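# Jog the pendant's three axes to their home marks

## Task

With the teach pendant, bring each of its three axes to its home mark; the job counts only when all three sit at home and stay there once the robot lets go.

## Robot and tools

Robot: two arms, left_arm and right_arm, each ending in a five-finger hand (right_arm a right hand, left_arm its mirror-image left hand). Bases in the scene frame: left_arm at (-0.048, +0.358, 0) m, right_arm at (-0.064, -0.496, 0) m, both turned only slightly about z. Scene frame: origin at table-top height midway between the nominal bases, +z up, +x out over the table, left_arm toward +y. A camera stand sits behind the arms. Cameras: cam_high, cam_low (fixed), cam_left_wrist, cam_right_wrist (on the hands), all 672x504.

Hand point: a point 0.05 m in front of the palm, 0.15 m out from the wrist flange. Its +z runs along the straight fingers, +y out of the palm, +x across the palm away from the thumb on the right hand (toward the thumb on the left hand). Fingertips reach 0.06-0.07 m past it along +z. A wrist bracket on the little-finger side can strike things, and with fingers level the wrist may hang below the hand point and touch the table first.

The row (used by execute_actions and move): exactly 28 numbers, one list covering both arms. Order: left_arm dx, dy, dz, rx, ry, rz; then left hand a, b, c, 0, 0, 0, force_limit, speed; then right_arm dx, dy, dz, rx, ry, rz; then right hand a, b, c, 0, 0, 0, force_limit, speed. All values lie in [-1, 1]. The six pose numbers are offsets, not poses: they are measured from that arm's current Hand target along the Hand target's own axes. 1.0 equals 0.6 m for dx/dy/dz and 180 degrees for the rx/ry/rz rotation vector. All zeros for an arm re-commands its existing Hand target. The controller clips commanded orientation to within 32 degrees of the measured one.

Hand numbers: places 4-6 of each hand must be exactly 0 or the row is rejected. a (0 to 1) curls index and middle and bends the thumb; b curls ring and little; c swings the thumb in front of the palm. All zero is a fully open hand. To keep a hand unchanged, resend its previous a, b, c (zeros if none sent yet) plus its force_limit and speed. force_limit maps -1..+1 to roughly 0..10 N fingertip force (15 N for thumb motors); speed rises linearly from near zero at -1 to full at +0.48 and stays full above. For a gentle press use speed -0.94 or below. A pinch of 0.035-0.065 m needs c=1; handles down to about 0.025 m can be held.

execute_actions(actions, cameras): actions is a list of actions; each action is up to 15 rows, one per 1/30 s step, and a short action repeats its final row. Every row in an action counts from the Hand target at that action's start, and each new action starts from the updated Hand target, so resending the same offset keeps moving. cameras: list of names, ["all"], or []; an empty actions list returns all images by default.

move(target, speed, blend, stop_force, zero, blocking, cameras): drives hand points in straight lines. target is one 28-number row or up to 15 rows, every row an offset from the same starting Hand targets. speed in m/s, 0.002-3.6 (default 0.25), turning up to twice that in rad/s; one value or one per row. blend in m rounds corners in a list (0 = halt at each). stop_force in N, 3-120, ends an arm's path when the wrist sensor feels that much push along the motion; leave it out when backing off a contact, and don't rely on it during rotations. zero (default true) re-zeros before the move. blocking=false returns after 0.5 s while the move continues (not allowed with stop_force). Paths last 0.5-10 s, ignore obstacles and the other arm, and may overshoot at speed. The result adds a "move:" line: done, off_target, moving, held or fault, and limits such as paced or held.

wait(seconds 0-10), stop() to brake a running move, zoom_image(camera, region [x0,y0,x1,y1] in pixels, at most 504x504, from the newest images), show_instructions() for the reference pages, zero_wrist_force(arm), and finished_scene() which ends everything irreversibly.

Results: per arm, end_effector_position (m) and quat_wxyz in that arm's base frame, velocities, Hand target, joint positions and torques, wrist force/torque along the end effector axes plus the peak reading since last shown, and hand_measured, hand_stopped_by (moving, target, force, stalled, fault), hand_load_n (positive pushes a finger open). The hand point often rests a bit short of its Hand target; the next command re-requests it, and any remaining gap must be sent as an extra offset.

Avoid: fast or hard contacts; the arms are stiff, so aiming even slightly beyond a firm surface can trip a fault. Roughly 150 N on an arm, or contact torque at a joint limit (132 N m for the large joints, 24.6 N m at wrists), stops it for 10 s. Keep the arms and hands away from each other; a collision between them can end the scene. Don't sweep a path near an arm's own base. Nothing may fall or be left off the table. Overheating from sustained stretching or pushing brakes an arm for 30-60 s.

Each tool is called after "Call:" by a JSON object that holds its "name" and its "arguments".

Reference images:

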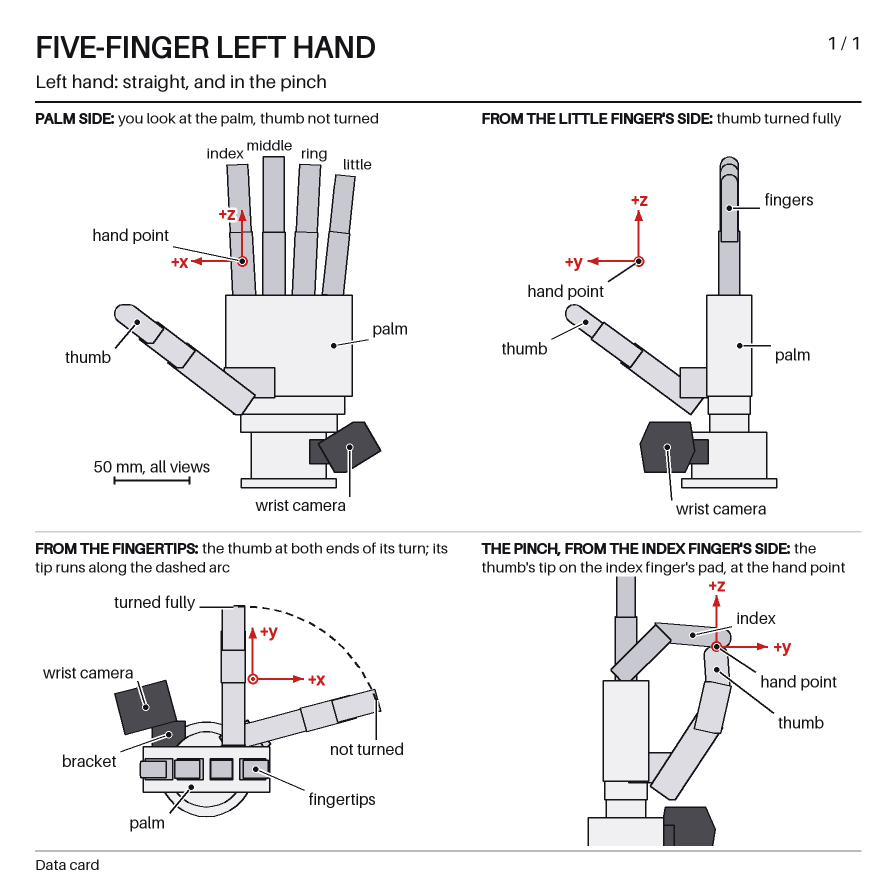

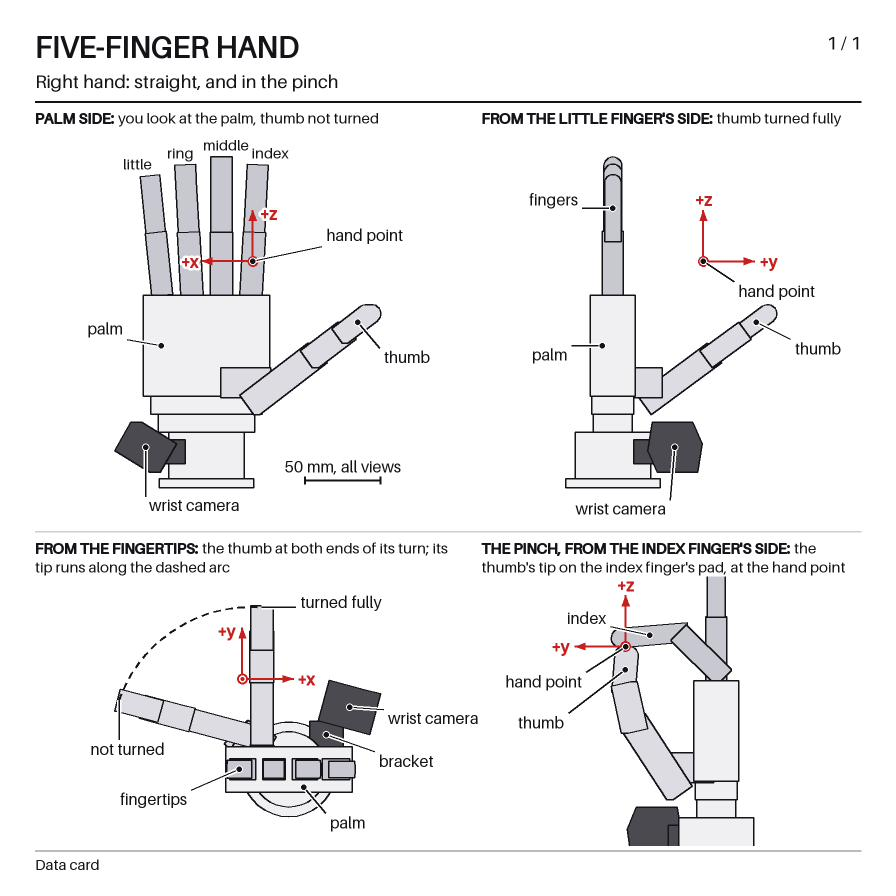

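## Session

Call:
{"name": "execute_actions", "arguments": {"actions": []}}

Scene clock: 0.00 s.
left_arm: end_effector_position=(+0.5507, -0.6194, +0.3604) hand_measured=(+1.000, +1.000, +1.000, +1.000, +1.000, +1.000) hand_load_n=(+0.0, +0.0, +0.0, +0.0, +0.0, +0.0) hand_stopped_by=(target, target, target, target, target, target) hand_force_limit=0.00 hand_speed=-0.80 end_effector_quat_wxyz=(+0.629, +0.453, +0.622, -0.115) | right_arm: end_effector_position=(+0.2255, +0.0719, +0.2655) hand_measured=(+1.000, +1.000, +1.000, +1.000, +1.000, +1.000) hand_load_n=(-0.5, +0.0, +0.0, +0.0, +0.0, +0.0) hand_stopped_by=(target, target, target, target, target, target) hand_force_limit=0.00 hand_speed=-0.80 end_effector_quat_wxyz=(-0.054, +0.363, +0.928, -0.067)
Joint positions: left_arm=[2.396 -2.067 -1.152 3.035 -1.508 -1.11] | right_arm=[-0.342 -1.868 2.013 1.538 1.7 -1.16]
Joint velocities: within noise
Joint torques (N m): no reading
Wrist force (N): no reading
Wrist torque (N m): no reading
Wrist force, peak (N): no reading
Hand target: left_arm +0.5507, -0.6194, +0.3604; +0.629, +0.453, +0.622, -0.115 | right_arm +0.2255, +0.0719, +0.2655; -0.054, +0.363, +0.928, -0.067

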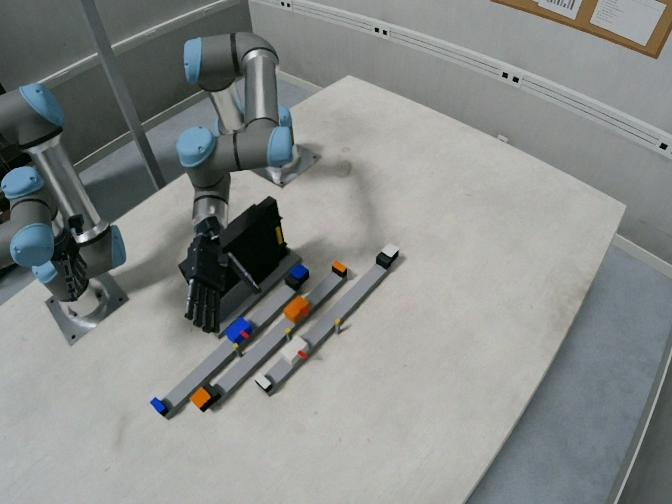

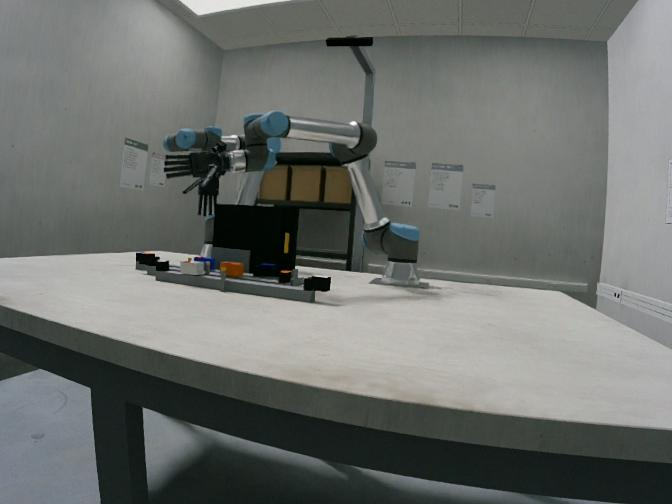

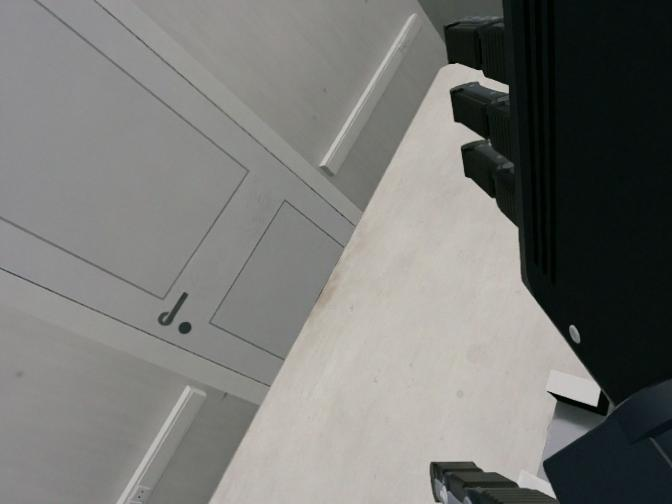

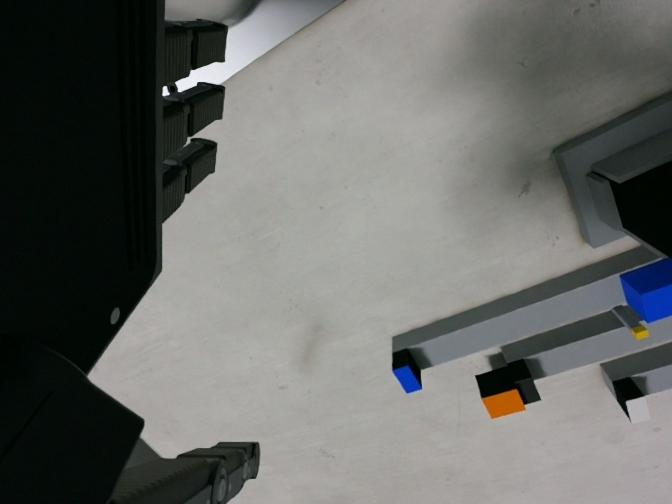

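Call:
{"name": "zoom_image", "arguments": {"camera": "cam_high", "region": [130, 180, 410, 420]}}

Call:
{"name": "zoom_image", "arguments": {"camera": "cam_low", "region": [120, 180, 350, 320]}}

Scaled by 1.800.

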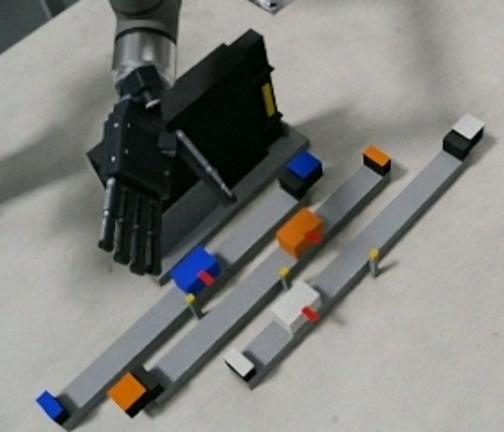

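Scaled by 2.191.

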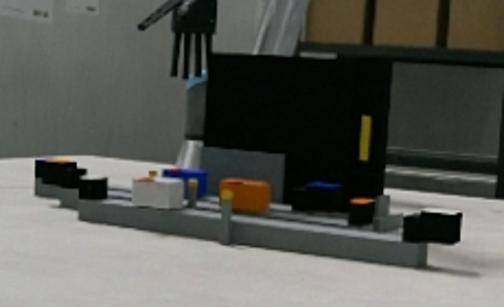

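Call:
{"name": "move", "arguments": {"target": [0,0,0,0,0,0,0,0,0,0,0,0,0,-0.8,0.0377,0.0057,-0.159,-0.114,-0.1416,-0.478,0,0,0,0,0,0,0,-0.8], "speed": 0.4, "cameras": ["all"]}}

Scene clock: 49.03 s.
left_arm: end_effector_position=(+0.5507, -0.6194, +0.3604) hand_measured=(+1.000, +1.000, +1.000, +1.000, +1.000, +1.000) hand_load_n=(-0.5, +0.0, +0.0, +0.0, +0.0, +0.0) hand_stopped_by=(target, target, target, target, target, target) hand_force_limit=0.00 hand_speed=-0.80 end_effector_quat_wxyz=(+0.629, +0.453, +0.622, -0.115) | right_arm: end_effector_position=(+0.2254, +0.0979, +0.3601) hand_measured=(+1.000, +1.000, +1.000, +1.000, +1.000, +1.000) hand_load_n=(+0.0, +0.0, +0.0, +0.0, +0.0, -0.5) hand_stopped_by=(target, target, target, target, target, target) hand_force_limit=0.00 hand_speed=-0.80 end_effector_quat_wxyz=(+0.161, -0.377, +0.910, +0.066)
Joint positions: left_arm=[2.396 -2.067 -1.152 3.035 -1.508 -1.11] | right_arm=[-0.923 -1.954 1.895 1.679 1.224 -3.287]
Joint torques (N m): left_arm=[-0.13 39.24 20.37 0.87 0.12 0.08] | right_arm=[-11.19 -13.27 -12.14 5.49 -1.77 -2.1]
Wrist force (N): left_arm=[-0.1 0.0 0.0] | right_arm=[-0.1 0.1 0.0]
Wrist torque (N m): left_arm=[0.01 0.02 -0.01] | right_arm=[0.03 -0.16 0.11]
Wrist force, peak (N): left_arm=[-0.5 -0.1 -0.1] | right_arm=[0.0 0.4 0.5]
Hand target: left_arm +0.5507, -0.6194, +0.3604; +0.629, +0.453, +0.622, -0.115 | right_arm +0.2254, +0.0979, +0.3601; +0.161, -0.377, +0.910, +0.066
Off the commanded pose: left_arm 0.000 m, 0 deg | right_arm 0.000 m, 0 deg.
move: done
camera_calibration:
cam_right_wrist: T_world_to_cam=[[-0.850705, 0.517721, -0.0909194, 0.174836], [0.270714, 0.579785, 0.768481, -0.399247], [0.450573, 0.629137, -0.63338, 0.184332], [0, 0, 0, 1]] pos_world=[0.17376, 0.0249911, 0.439462]

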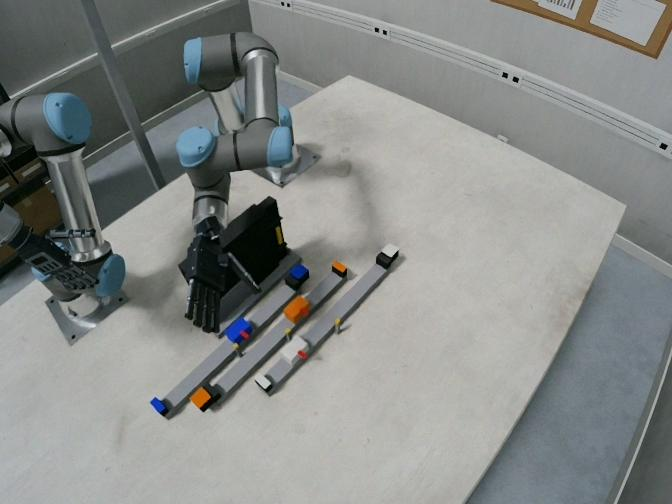

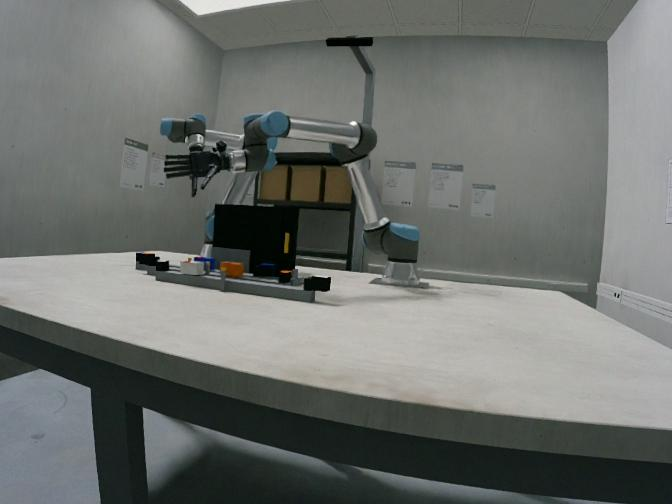

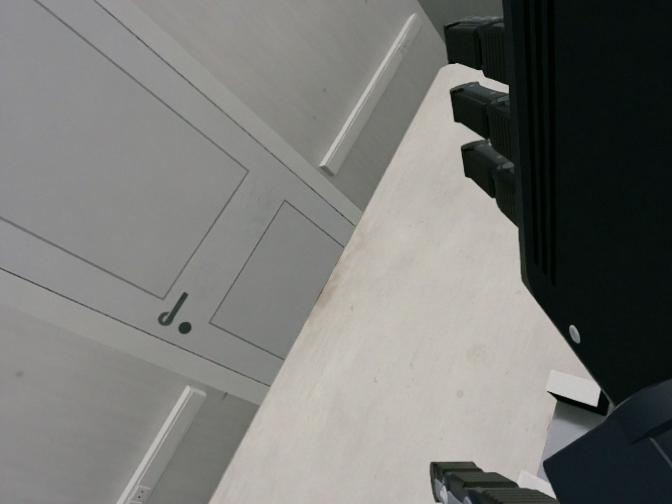

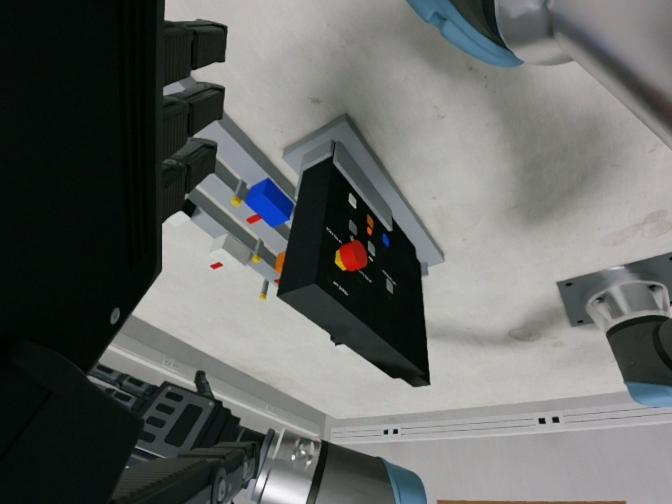

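Call:
{"name": "zoom_image", "arguments": {"camera": "cam_right_wrist", "region": [270, 120, 450, 400]}}

Call:
{"name": "zoom_image", "arguments": {"camera": "cam_right_wrist", "region": [310, 180, 410, 310]}}

Call:
{"name": "zoom_image", "arguments": {"camera": "cam_right_wrist", "region": [180, 90, 320, 310]}}

Scaled by 1.800.

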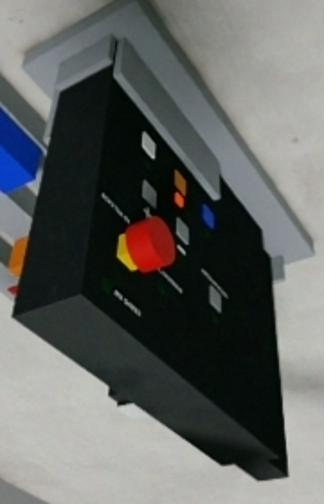

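Scaled by 3.877.

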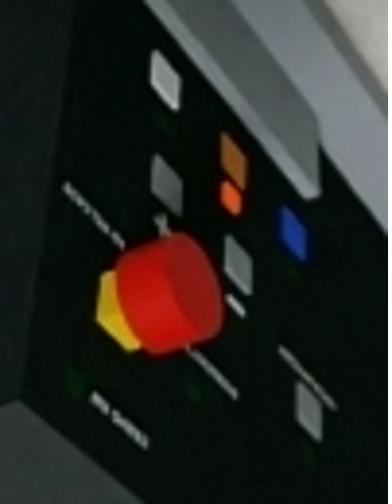

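Scaled by 2.291.

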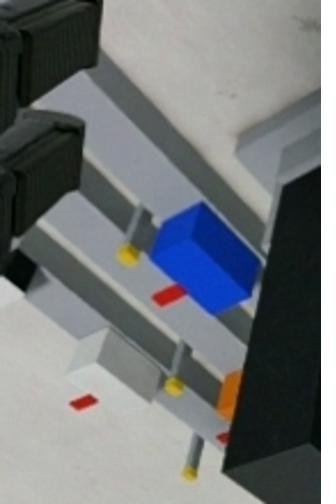

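Call:
{"name": "zoom_image", "arguments": {"camera": "cam_low", "region": [200, 195, 310, 290]}}

Call:
{"name": "zoom_image", "arguments": {"camera": "cam_high", "region": [170, 180, 310, 320]}}

Scaled by 4.582.

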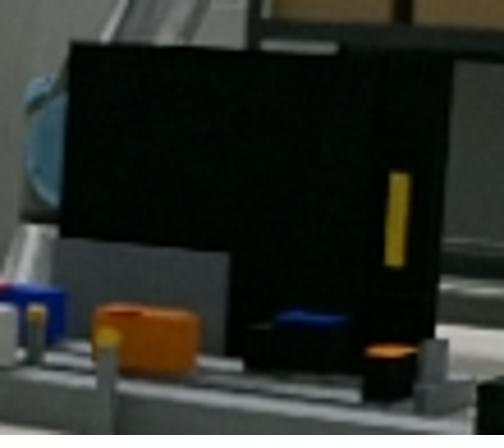

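Scaled by 3.600.

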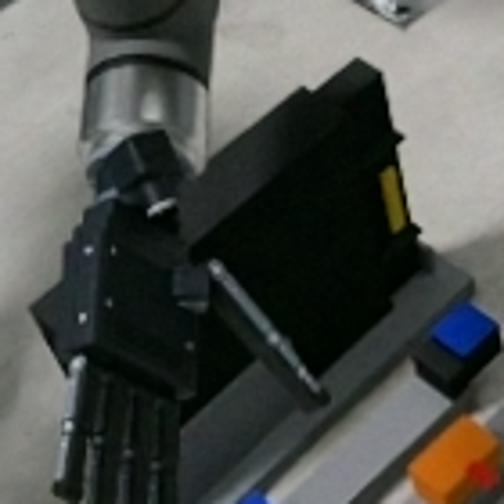

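Call:
{"name": "move", "arguments": {"target": [0.3822,0.1728,-0.6205,-0.297,0.392,-0.846,0,0,0,0,0,0,0,-0.8,-0.0928,0.323,0.1758,0.0627,0.0004,0.1729,0,0,0,0,0,0,0,-0.8], "speed": 0.4, "cameras": ["all"]}}

Scene clock: 133.10 s.
left_arm: end_effector_position=(+0.4174, -0.2000, +0.2696) hand_measured=(+1.000, +1.000, +1.000, +1.000, +1.000, +1.000) hand_load_n=(+0.0, +0.0, +0.0, +0.0, +0.0, +0.0) hand_stopped_by=(target, target, target, target, target, target) hand_force_limit=0.00 hand_speed=-0.80 end_effector_quat_wxyz=(+0.190, +0.667, -0.699, +0.177) | right_arm: end_effector_position=(+0.1511, +0.2975, +0.2800) hand_measured=(+1.000, +1.000, +1.000, +1.000, +1.000, +1.000) hand_load_n=(+0.0, +0.0, +0.0, +0.0, +0.0, +0.0) hand_stopped_by=(target, target, target, target, target, target) hand_force_limit=0.00 hand_speed=-0.80 end_effector_quat_wxyz=(+0.173, -0.102, +0.980, +0.018)
Joint positions: left_arm=[3.313 -2.025 -1.341 1.664 -1.06 -2.889] | right_arm=[0.688 -1.856 1.946 1.169 1.729 -1.115]
Joint torques (N m): left_arm=[8.37 20.94 8.92 -4.57 2.25 2.56] | right_arm=[10.65 3.27 -25.43 4.83 1.75 2.02]
Wrist force (N): left_arm=[-1.1 0.9 1.2] | right_arm=[-0.4 0.3 -0.1]
Wrist torque (N m): left_arm=[0.18 0.08 0.03] | right_arm=[0.03 -0.08 0.00]
Wrist force, peak (N): left_arm=[-0.7 1.5 1.6] | right_arm=[-0.5 0.1 0.8]
Hand target: left_arm +0.4174, -0.2000, +0.2696; +0.190, +0.667, -0.698, +0.177 | right_arm +0.1510, +0.2975, +0.2800; +0.173, -0.102, +0.980, +0.018
Off the commanded pose: left_arm 0.000 m, 0 deg | right_arm 0.000 m, 0 deg.
move: done
camera_calibration:
cam_left_wrist: T_world_to_cam=[[0.944258, -0.302216, 0.130548, -0.487809], [-0.260855, -0.444952, 0.856722, -0.209937], [-0.200827, -0.84302, -0.498984, 0.162605], [0, 0, 0, 1]] pos_world=[0.438509, -0.103756, 0.324677]
cam_right_wrist: T_world_to_cam=[[-0.430324, 0.898219, -0.0895748, -0.176179], [0.544303, 0.337363, 0.768063, -0.40249], [0.720108, 0.28176, -0.634078, 0.104408], [0, 0, 0, 1]] pos_world=[0.0680775, 0.264615, 0.359559]

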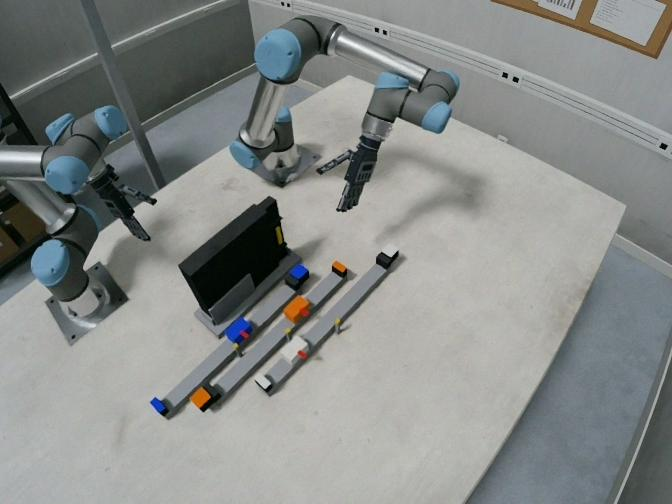

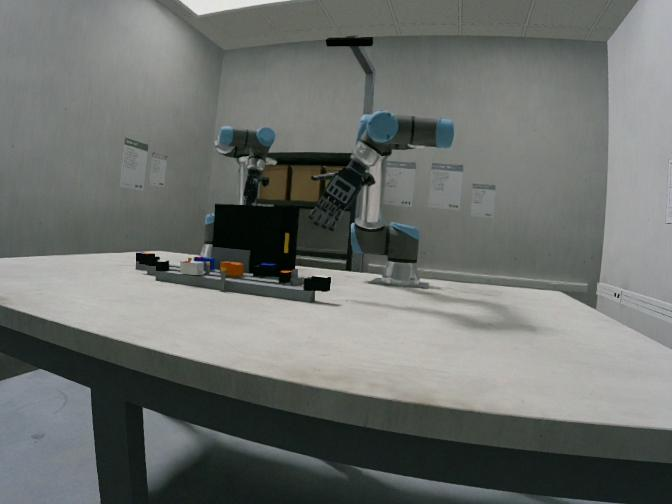

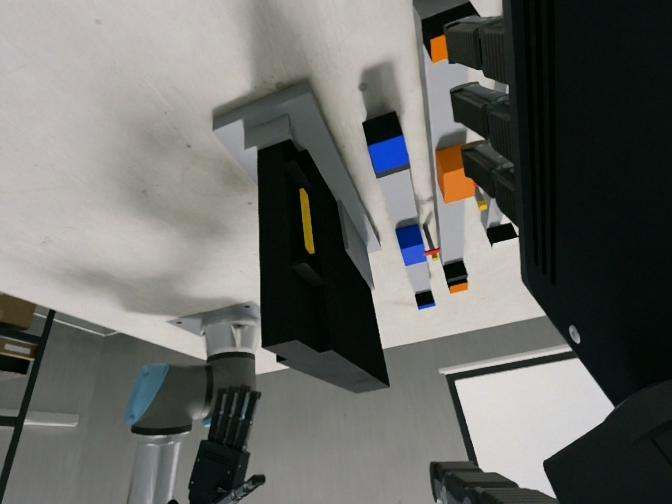

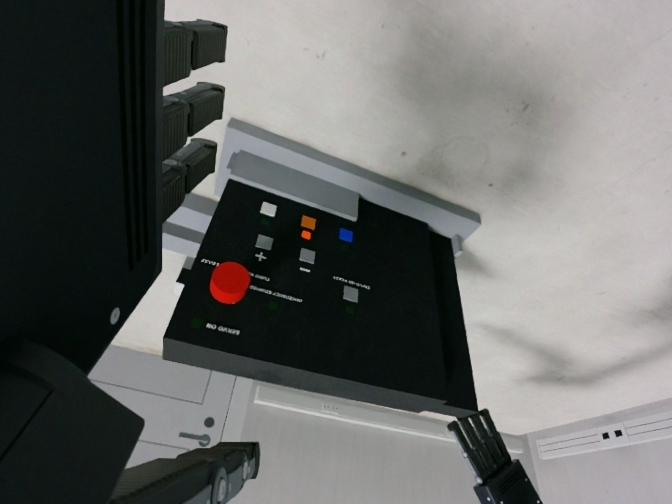

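Both views are informative. Zooming in on the panel and on the grip end.

Call:
{"name": "zoom_image", "arguments": {"camera": "cam_right_wrist", "region": [160, 110, 490, 420]}}

Call:
{"name": "zoom_image", "arguments": {"camera": "cam_right_wrist", "region": [180, 190, 380, 350]}}

Call:
{"name": "zoom_image", "arguments": {"camera": "cam_left_wrist", "region": [200, 70, 400, 400]}}

Call:
{"name": "zoom_image", "arguments": {"camera": "cam_left_wrist", "region": [350, 80, 530, 320]}}

Scaled by 1.527.

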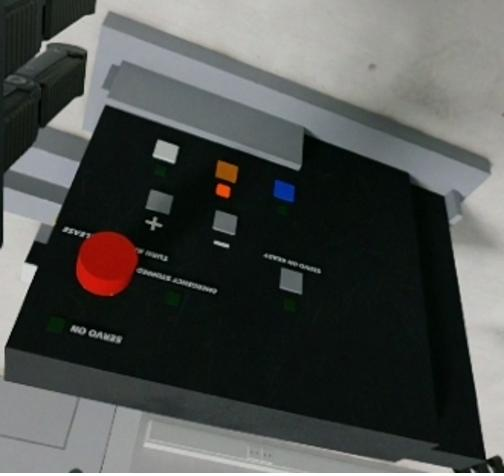

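Scaled by 2.520.

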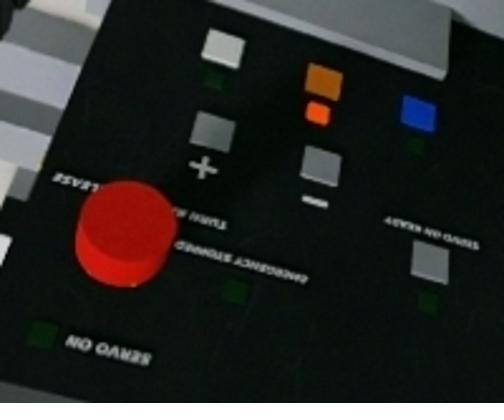

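Scaled by 1.527.

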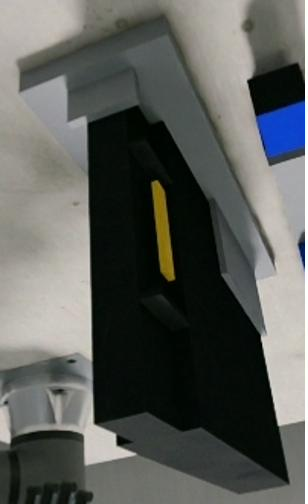

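Scaled by 2.100.

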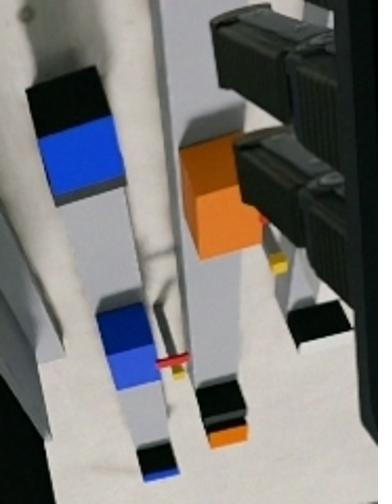

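Call:
{"name": "zoom_image", "arguments": {"camera": "cam_left_wrist", "region": [240, 120, 350, 240]}}

Call:
{"name": "zoom_image", "arguments": {"camera": "cam_left_wrist", "region": [245, 220, 405, 400]}}

Call:
{"name": "zoom_image", "arguments": {"camera": "cam_right_wrist", "region": [390, 200, 510, 430]}}

Scaled by 4.200.

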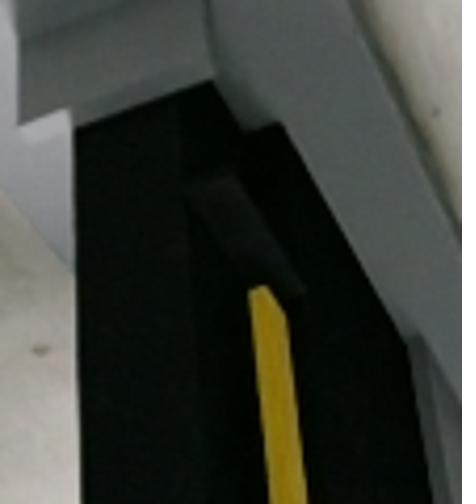

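Scaled by 2.800.

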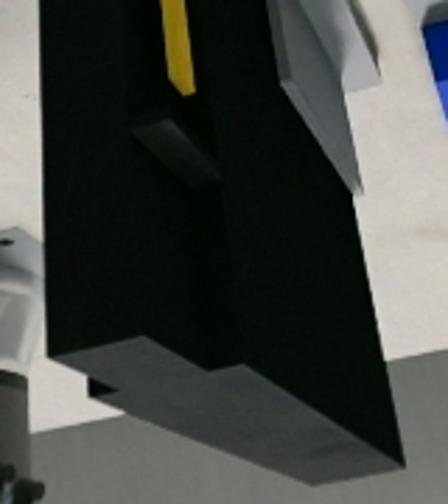

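Scaled by 2.191.

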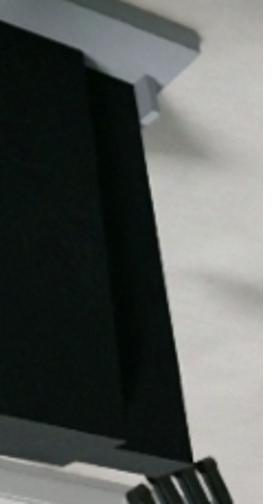

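Call:
{"name": "move", "arguments": {"target": [0.1497,-0.495,-0.006,0.4467,-0.2073,0.774,0,0,0,0,0,0,0,-0.8,0,0,0,0,0,0,0.15,1,0,0,0,0,0,-0.3], "speed": 0.4, "cameras": ["all"]}}

Scene clock: 347.83 s.
left_arm: end_effector_position=(+0.7107, -0.2900, +0.3162) hand_measured=(+1.000, +1.000, +1.000, +1.000, +1.000, +1.000) hand_load_n=(+0.0, +0.0, +0.0, +0.0, +0.0, +0.0) hand_stopped_by=(target, target, target, target, target, target) hand_force_limit=0.00 hand_speed=-0.80 end_effector_quat_wxyz=(+0.602, +0.367, +0.605, -0.369) | right_arm: end_effector_position=(+0.1510, +0.2975, +0.2800) hand_measured=(-0.984, -0.922, +0.450, +0.900, +1.000, +1.000) hand_load_n=(+0.0, +0.0, +0.0, +0.0, +0.0, +0.0) hand_stopped_by=(target, target, target, target, target, target) hand_force_limit=0.00 hand_speed=-0.30 end_effector_quat_wxyz=(+0.173, -0.102, +0.980, +0.018)
Joint positions: left_arm=[3.212 -1.953 -1.472 3.42 -0.405 -1.573] | right_arm=[0.689 -1.856 1.945 1.169 1.729 -1.114]
Joint torques (N m): left_arm=[7.18 20.69 21.7 3.01 1.59 -2.48] | right_arm=[9.39 3.79 -13.16 -1.1 1.71 2.57]
Wrist force (N): left_arm=[-0.1 0.5 0.0] | right_arm=[-0.3 0.0 0.0]
Wrist torque (N m): left_arm=[-0.01 0.03 0.19] | right_arm=[0.00 -0.10 0.00]
Wrist force, peak (N): left_arm=[-1.1 1.5 1.8] | right_arm=[-0.7 -0.1 0.2]
Hand target: left_arm +0.7107, -0.2900, +0.3162; +0.602, +0.367, +0.605, -0.369 | right_arm +0.1510, +0.2975, +0.2800; +0.173, -0.102, +0.980, +0.018
Off the commanded pose: left_arm 0.000 m, 0 deg | right_arm 0.000 m, 0 deg.
move: done
camera_calibration:
cam_left_wrist: T_world_to_cam=[[-0.84683, -0.449203, -0.284775, 0.563621], [-0.0223057, 0.564951, -0.824823, 0.441689], [0.531396, -0.692132, -0.488437, -0.310966], [0, 0, 0, 1]] pos_world=[0.652389, -0.211583, 0.372933]
cam_right_wrist: T_world_to_cam=[[-0.430163, 0.898282, -0.0897152, -0.176157], [0.544312, 0.337365, 0.768055, -0.402489], [0.720197, 0.281556, -0.634068, 0.104453], [0, 0, 0, 1]] pos_world=[0.0680769, 0.264615, 0.35956]

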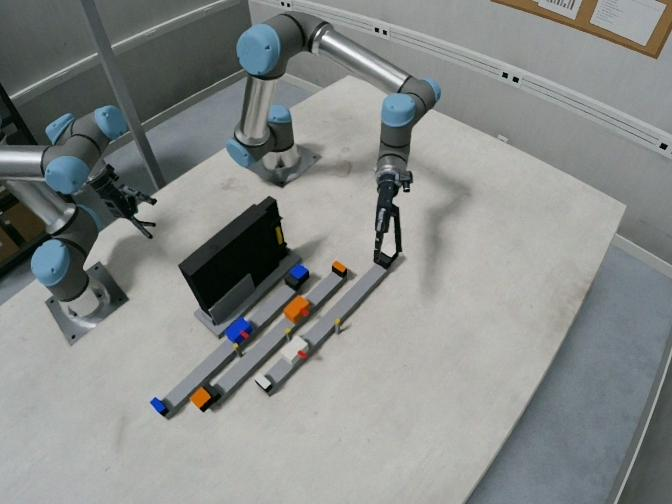

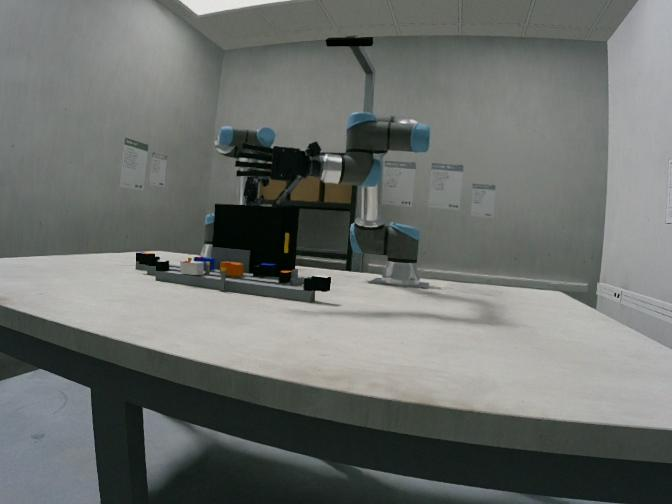

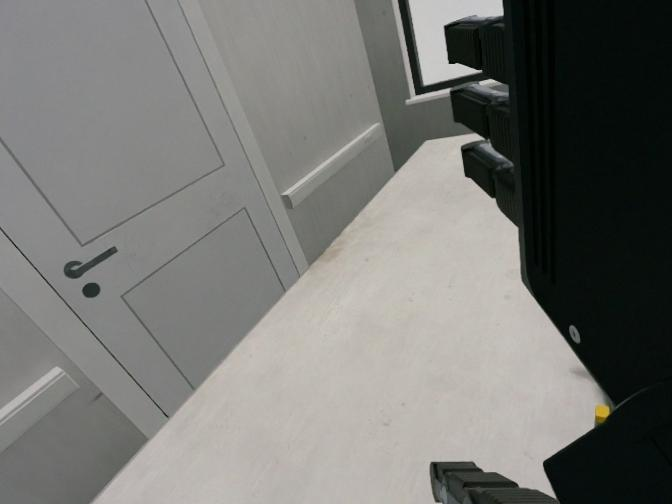

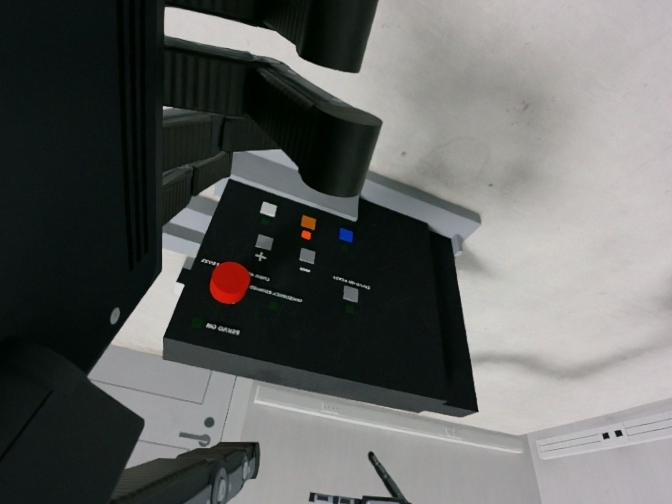

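Call:
{"name": "move", "arguments": {"target": [0.03,-0.4895,-0.342,0.533,0,0,0,0,1,0,0,0,0,-0.3,0,0,0,0,0,0,0.15,1,0,0,0,0,0,-0.3], "speed": 0.3, "cameras": ["all"]}}

Scene clock: 355.67 s.
left_arm: end_effector_position=(+0.3557, -0.2421, +0.3000) hand_measured=(+1.000, +1.000, +1.000, +1.000, +0.650, -1.000) hand_load_n=(+0.0, +0.0, +0.0, +0.0, +0.0, +0.5) hand_stopped_by=(target, target, target, target, target, target) hand_force_limit=0.00 hand_speed=-0.30 end_effector_quat_wxyz=(+0.131, +0.693, +0.131, -0.697) | right_arm: end_effector_position=(+0.1510, +0.2975, +0.2800) hand_measured=(-0.984, -0.922, +0.450, +0.900, +1.000, +1.000) hand_load_n=(+0.0, +0.0, +0.0, +0.0, +0.0, +0.0) hand_stopped_by=(target, target, target, target, target, target) hand_force_limit=0.00 hand_speed=-0.30 end_effector_quat_wxyz=(+0.173, -0.102, +0.980, +0.018)
Joint positions: left_arm=[3.21 -2.021 -1.42 3.436 1.266 -1.57] | right_arm=[0.689 -1.856 1.945 1.169 1.729 -1.114]
Joint torques (N m): left_arm=[-6.51 47.4 8.95 0.55 1.32 2.7] | right_arm=[8.95 4.25 -14.12 -0.93 1.82 2.45]
Wrist force (N): left_arm=[0.0 0.3 0.1] | right_arm=[-0.2 0.0 0.3]
Wrist torque (N m): left_arm=[-0.02 0.04 0.00] | right_arm=[-0.02 -0.13 0.00]
Wrist force, peak (N): left_arm=[-0.4 0.7 0.1] | right_arm=[-0.7 0.4 0.6]
Hand target: left_arm +0.3555, -0.2421, +0.3000; +0.131, +0.693, +0.131, -0.697 | right_arm +0.1510, +0.2975, +0.2800; +0.173, -0.102, +0.980, +0.018
Off the commanded pose: left_arm 0.000 m, 0 deg | right_arm 0.000 m, 0 deg.
move: done
camera_calibration:
cam_left_wrist: T_world_to_cam=[[-0.360847, 0.886693, -0.289075, 0.43173], [0.560342, -0.0416477, -0.827213, 0.0399753], [-0.745524, -0.460479, -0.481823, 0.411092], [0, 0, 0, 1]] pos_world=[0.439868, -0.191848, 0.355945]
cam_right_wrist: T_world_to_cam=[[-0.430163, 0.898282, -0.0897152, -0.176157], [0.544312, 0.337365, 0.768055, -0.402489], [0.720197, 0.281556, -0.634068, 0.104453], [0, 0, 0, 1]] pos_world=[0.0680769, 0.264615, 0.35956]

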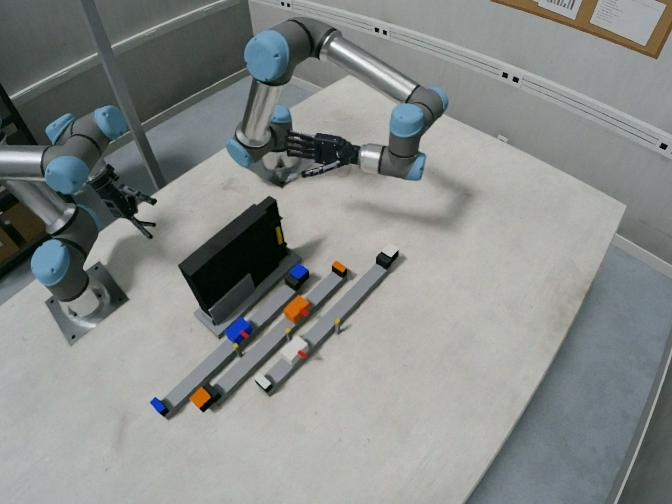

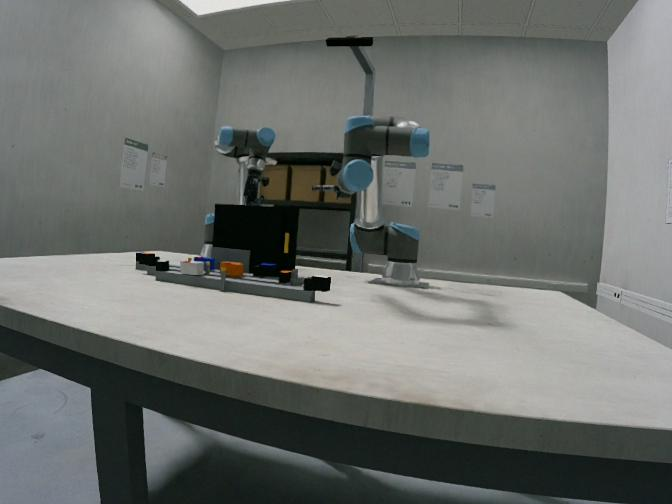

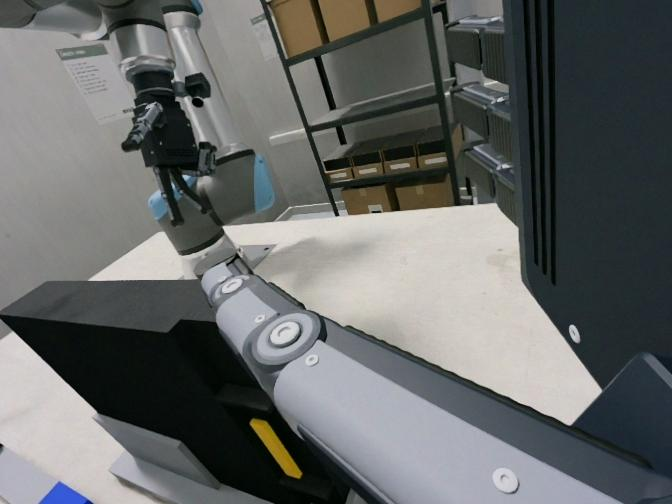

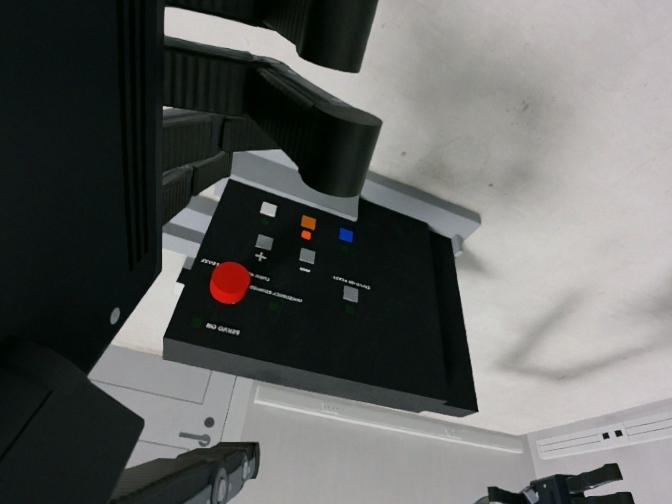

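Call:
{"name": "zoom_image", "arguments": {"camera": "cam_left_wrist", "region": [140, 270, 360, 504]}}

Scaled by 2.154.

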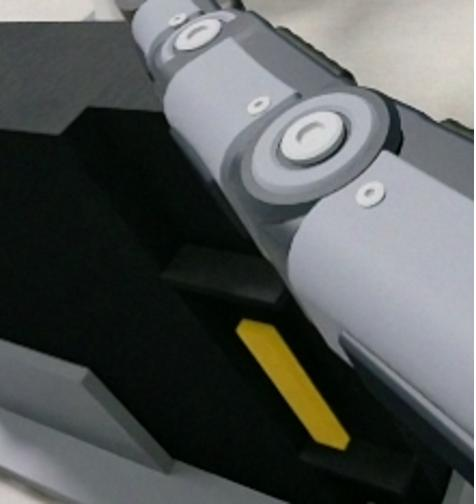

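Call:
{"name": "move", "arguments": {"target": [0.2,0,0,0,0,0,0,0,1,0,0,0,0,-0.3,0,0,0,0,0,0,0.15,1,0,0,0,0,0,-0.3], "speed": 0.25, "cameras": ["cam_left_wrist", "cam_low", "cam_high"]}}

Call:
{"name": "zoom_image", "arguments": {"camera": "cam_left_wrist", "region": [100, 120, 400, 420]}}

Scene clock: 379.70 s.
left_arm: end_effector_position=(+0.3549, -0.2423, +0.1803) hand_measured=(+1.000, +1.000, +1.000, +1.000, +0.650, -1.000) hand_load_n=(+0.0, +0.0, +0.0, +0.0, +0.0, +0.5) hand_stopped_by=(target, target, target, target, target, target) hand_force_limit=0.00 hand_speed=-0.30 end_effector_quat_wxyz=(+0.131, +0.693, +0.131, -0.697) | right_arm: end_effector_position=(+0.1510, +0.2975, +0.2800) hand_measured=(-0.984, -0.922, +0.450, +0.900, +1.000, +1.000) hand_load_n=(+0.0, +0.0, +0.0, +0.0, +0.0, +0.0) hand_stopped_by=(target, target, target, target, target, target) hand_force_limit=0.00 hand_speed=-0.30 end_effector_quat_wxyz=(+0.173, -0.102, +0.980, +0.018)
Joint positions: left_arm=[3.209 -2.139 -1.572 3.705 1.266 -1.57] | right_arm=[0.689 -1.856 1.945 1.169 1.729 -1.114]
Joint torques (N m): left_arm=[6.64 23.29 12.05 1.02 -1.19 2.23] | right_arm=[9.52 3.17 -13.88 -1.02 1.5 2.33]
Wrist force (N): left_arm=[0.0 0.3 0.2] | right_arm=[-0.3 -0.2 0.2]
Wrist torque (N m): left_arm=[-0.05 0.04 0.02] | right_arm=[-0.04 -0.11 0.00]
Wrist force, peak (N): left_arm=[-1.0 0.4 0.1] | right_arm=[-0.7 -0.3 0.0]
Hand target: left_arm +0.3549, -0.2423, +0.1800; +0.131, +0.693, +0.131, -0.697 | right_arm +0.1510, +0.2975, +0.2800; +0.173, -0.102, +0.980, +0.018
Off the commanded pose: left_arm 0.000 m, 0 deg | right_arm 0.000 m, 0 deg.
move: done
camera_calibration:
cam_left_wrist: T_world_to_cam=[[-0.36039, 0.886898, -0.289018, 0.396848], [0.56028, -0.0419088, -0.827242, -0.0587564], [-0.745792, -0.460061, -0.481808, 0.35295], [0, 0, 0, 1]] pos_world=[0.439167, -0.192048, 0.236144]
Images, in order (width x height): cam_high 672x504, cam_low 672x504, cam_left_wrist 672x504.

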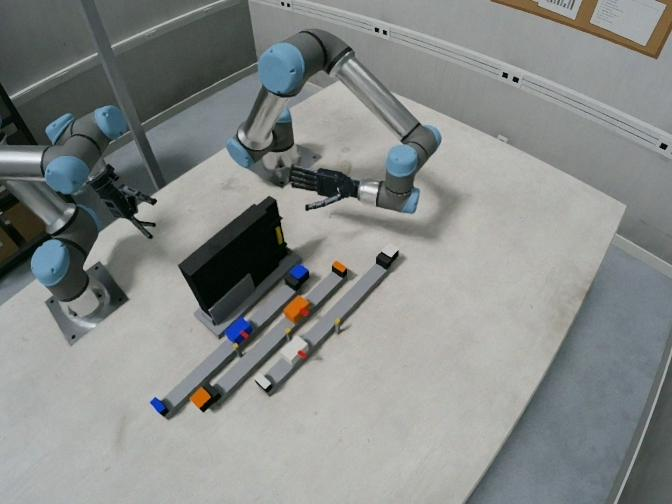

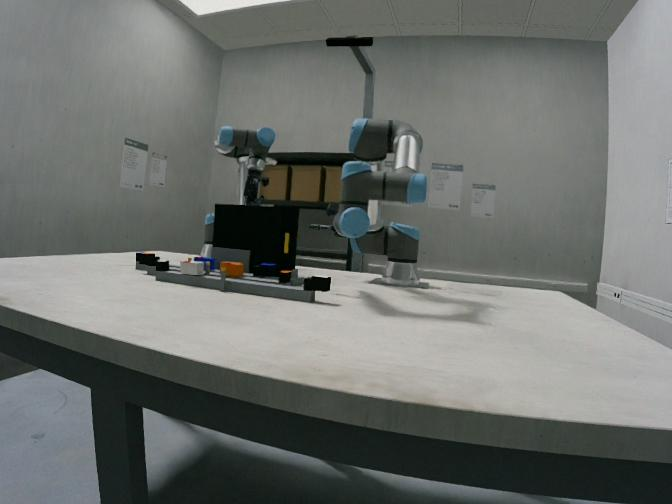

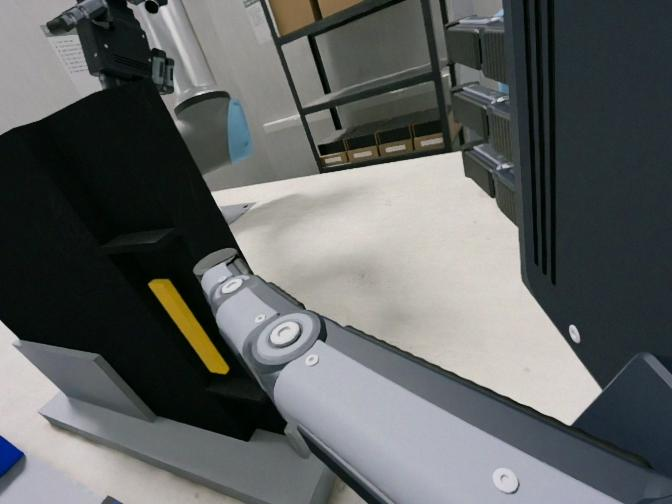

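Scaled by 1.680.

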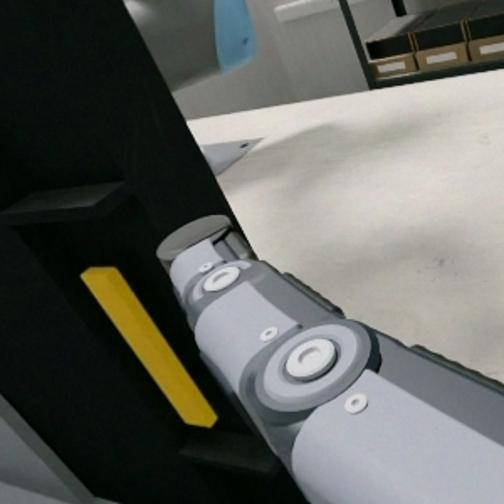

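Call:
{"name": "move", "arguments": {"target": [0.0968,-0.01,0.025,0,0,0,0,0,1,0,0,0,0,-0.3,0,0,0,0,0,0,0.15,1,0,0,0,0,0,-0.3], "speed": 0.25, "cameras": ["cam_left_wrist"]}}

Call:
{"name": "zoom_image", "arguments": {"camera": "cam_left_wrist", "region": [60, 60, 380, 380]}}

Scene clock: 405.67 s.
left_arm: end_effector_position=(+0.3385, -0.2422, +0.1222) hand_measured=(+1.000, +1.000, +1.000, +1.000, +0.650, -1.000) hand_load_n=(+0.0, +0.0, +0.0, +0.0, +0.0, +0.0) hand_stopped_by=(target, target, target, target, target, target) hand_force_limit=0.00 hand_speed=-0.30 end_effector_quat_wxyz=(+0.131, +0.693, +0.131, -0.697) | right_arm: end_effector_position=(+0.1510, +0.2975, +0.2800) hand_measured=(-0.984, -0.922, +0.450, +0.900, +1.000, +1.000) hand_load_n=(+0.0, +0.0, +0.0, +0.0, +0.0, +0.0) hand_stopped_by=(target, target, target, target, target, target) hand_force_limit=0.00 hand_speed=-0.30 end_effector_quat_wxyz=(+0.173, -0.102, +0.980, +0.018)
Joint positions: left_arm=[3.211 -2.189 -1.668 3.851 1.269 -1.57] | right_arm=[0.689 -1.856 1.945 1.169 1.729 -1.114]
Joint torques (N m): left_arm=[7.12 24.16 7.5 0.36 1.36 1.18] | right_arm=[8.72 3.2 -13.47 -0.98 1.78 2.63]
Wrist force (N): left_arm=[-0.1 0.3 0.3] | right_arm=[-0.1 0.0 0.2]
Wrist torque (N m): left_arm=[-0.06 0.05 -0.02] | right_arm=[-0.02 -0.12 0.00]
Wrist force, peak (N): left_arm=[-0.8 0.4 -0.1] | right_arm=[-0.6 -0.1 0.5]
Hand target: left_arm +0.3385, -0.2422, +0.1220; +0.131, +0.693, +0.131, -0.697 | right_arm +0.1510, +0.2975, +0.2800; +0.173, -0.102, +0.980, +0.018
Off the commanded pose: left_arm 0.000 m, 0 deg | right_arm 0.000 m, 0 deg.
move: done
camera_calibration:
cam_left_wrist: T_world_to_cam=[[-0.360345, 0.886879, -0.289132, 0.374084], [0.560263, -0.0420519, -0.827247, -0.097563], [-0.745826, -0.460084, -0.481732, 0.312817], [0, 0, 0, 1]] pos_world=[0.422767, -0.191948, 0.178145]
Images, in order (width x height): cam_left_wrist 672x504.

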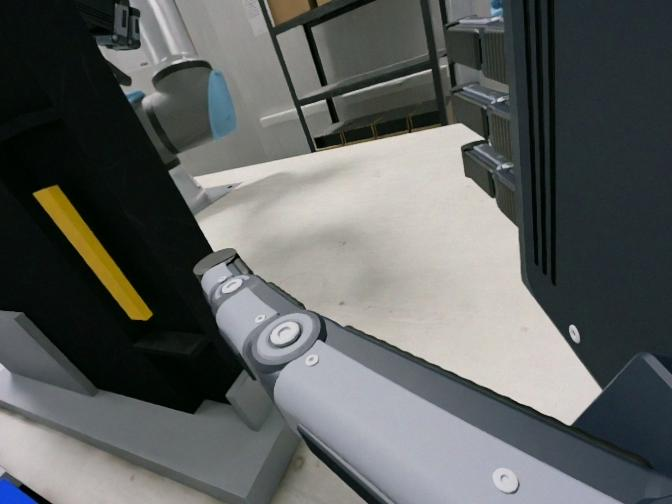

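Scaled by 1.575.

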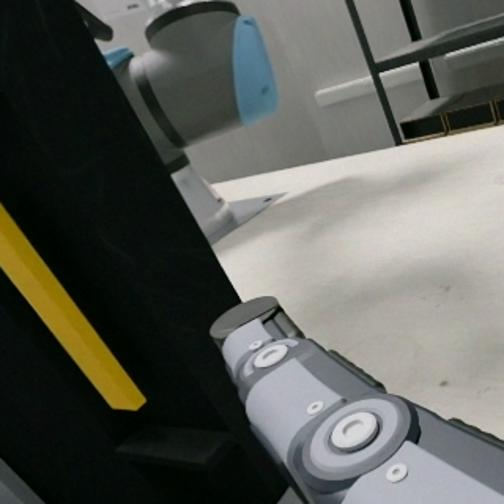

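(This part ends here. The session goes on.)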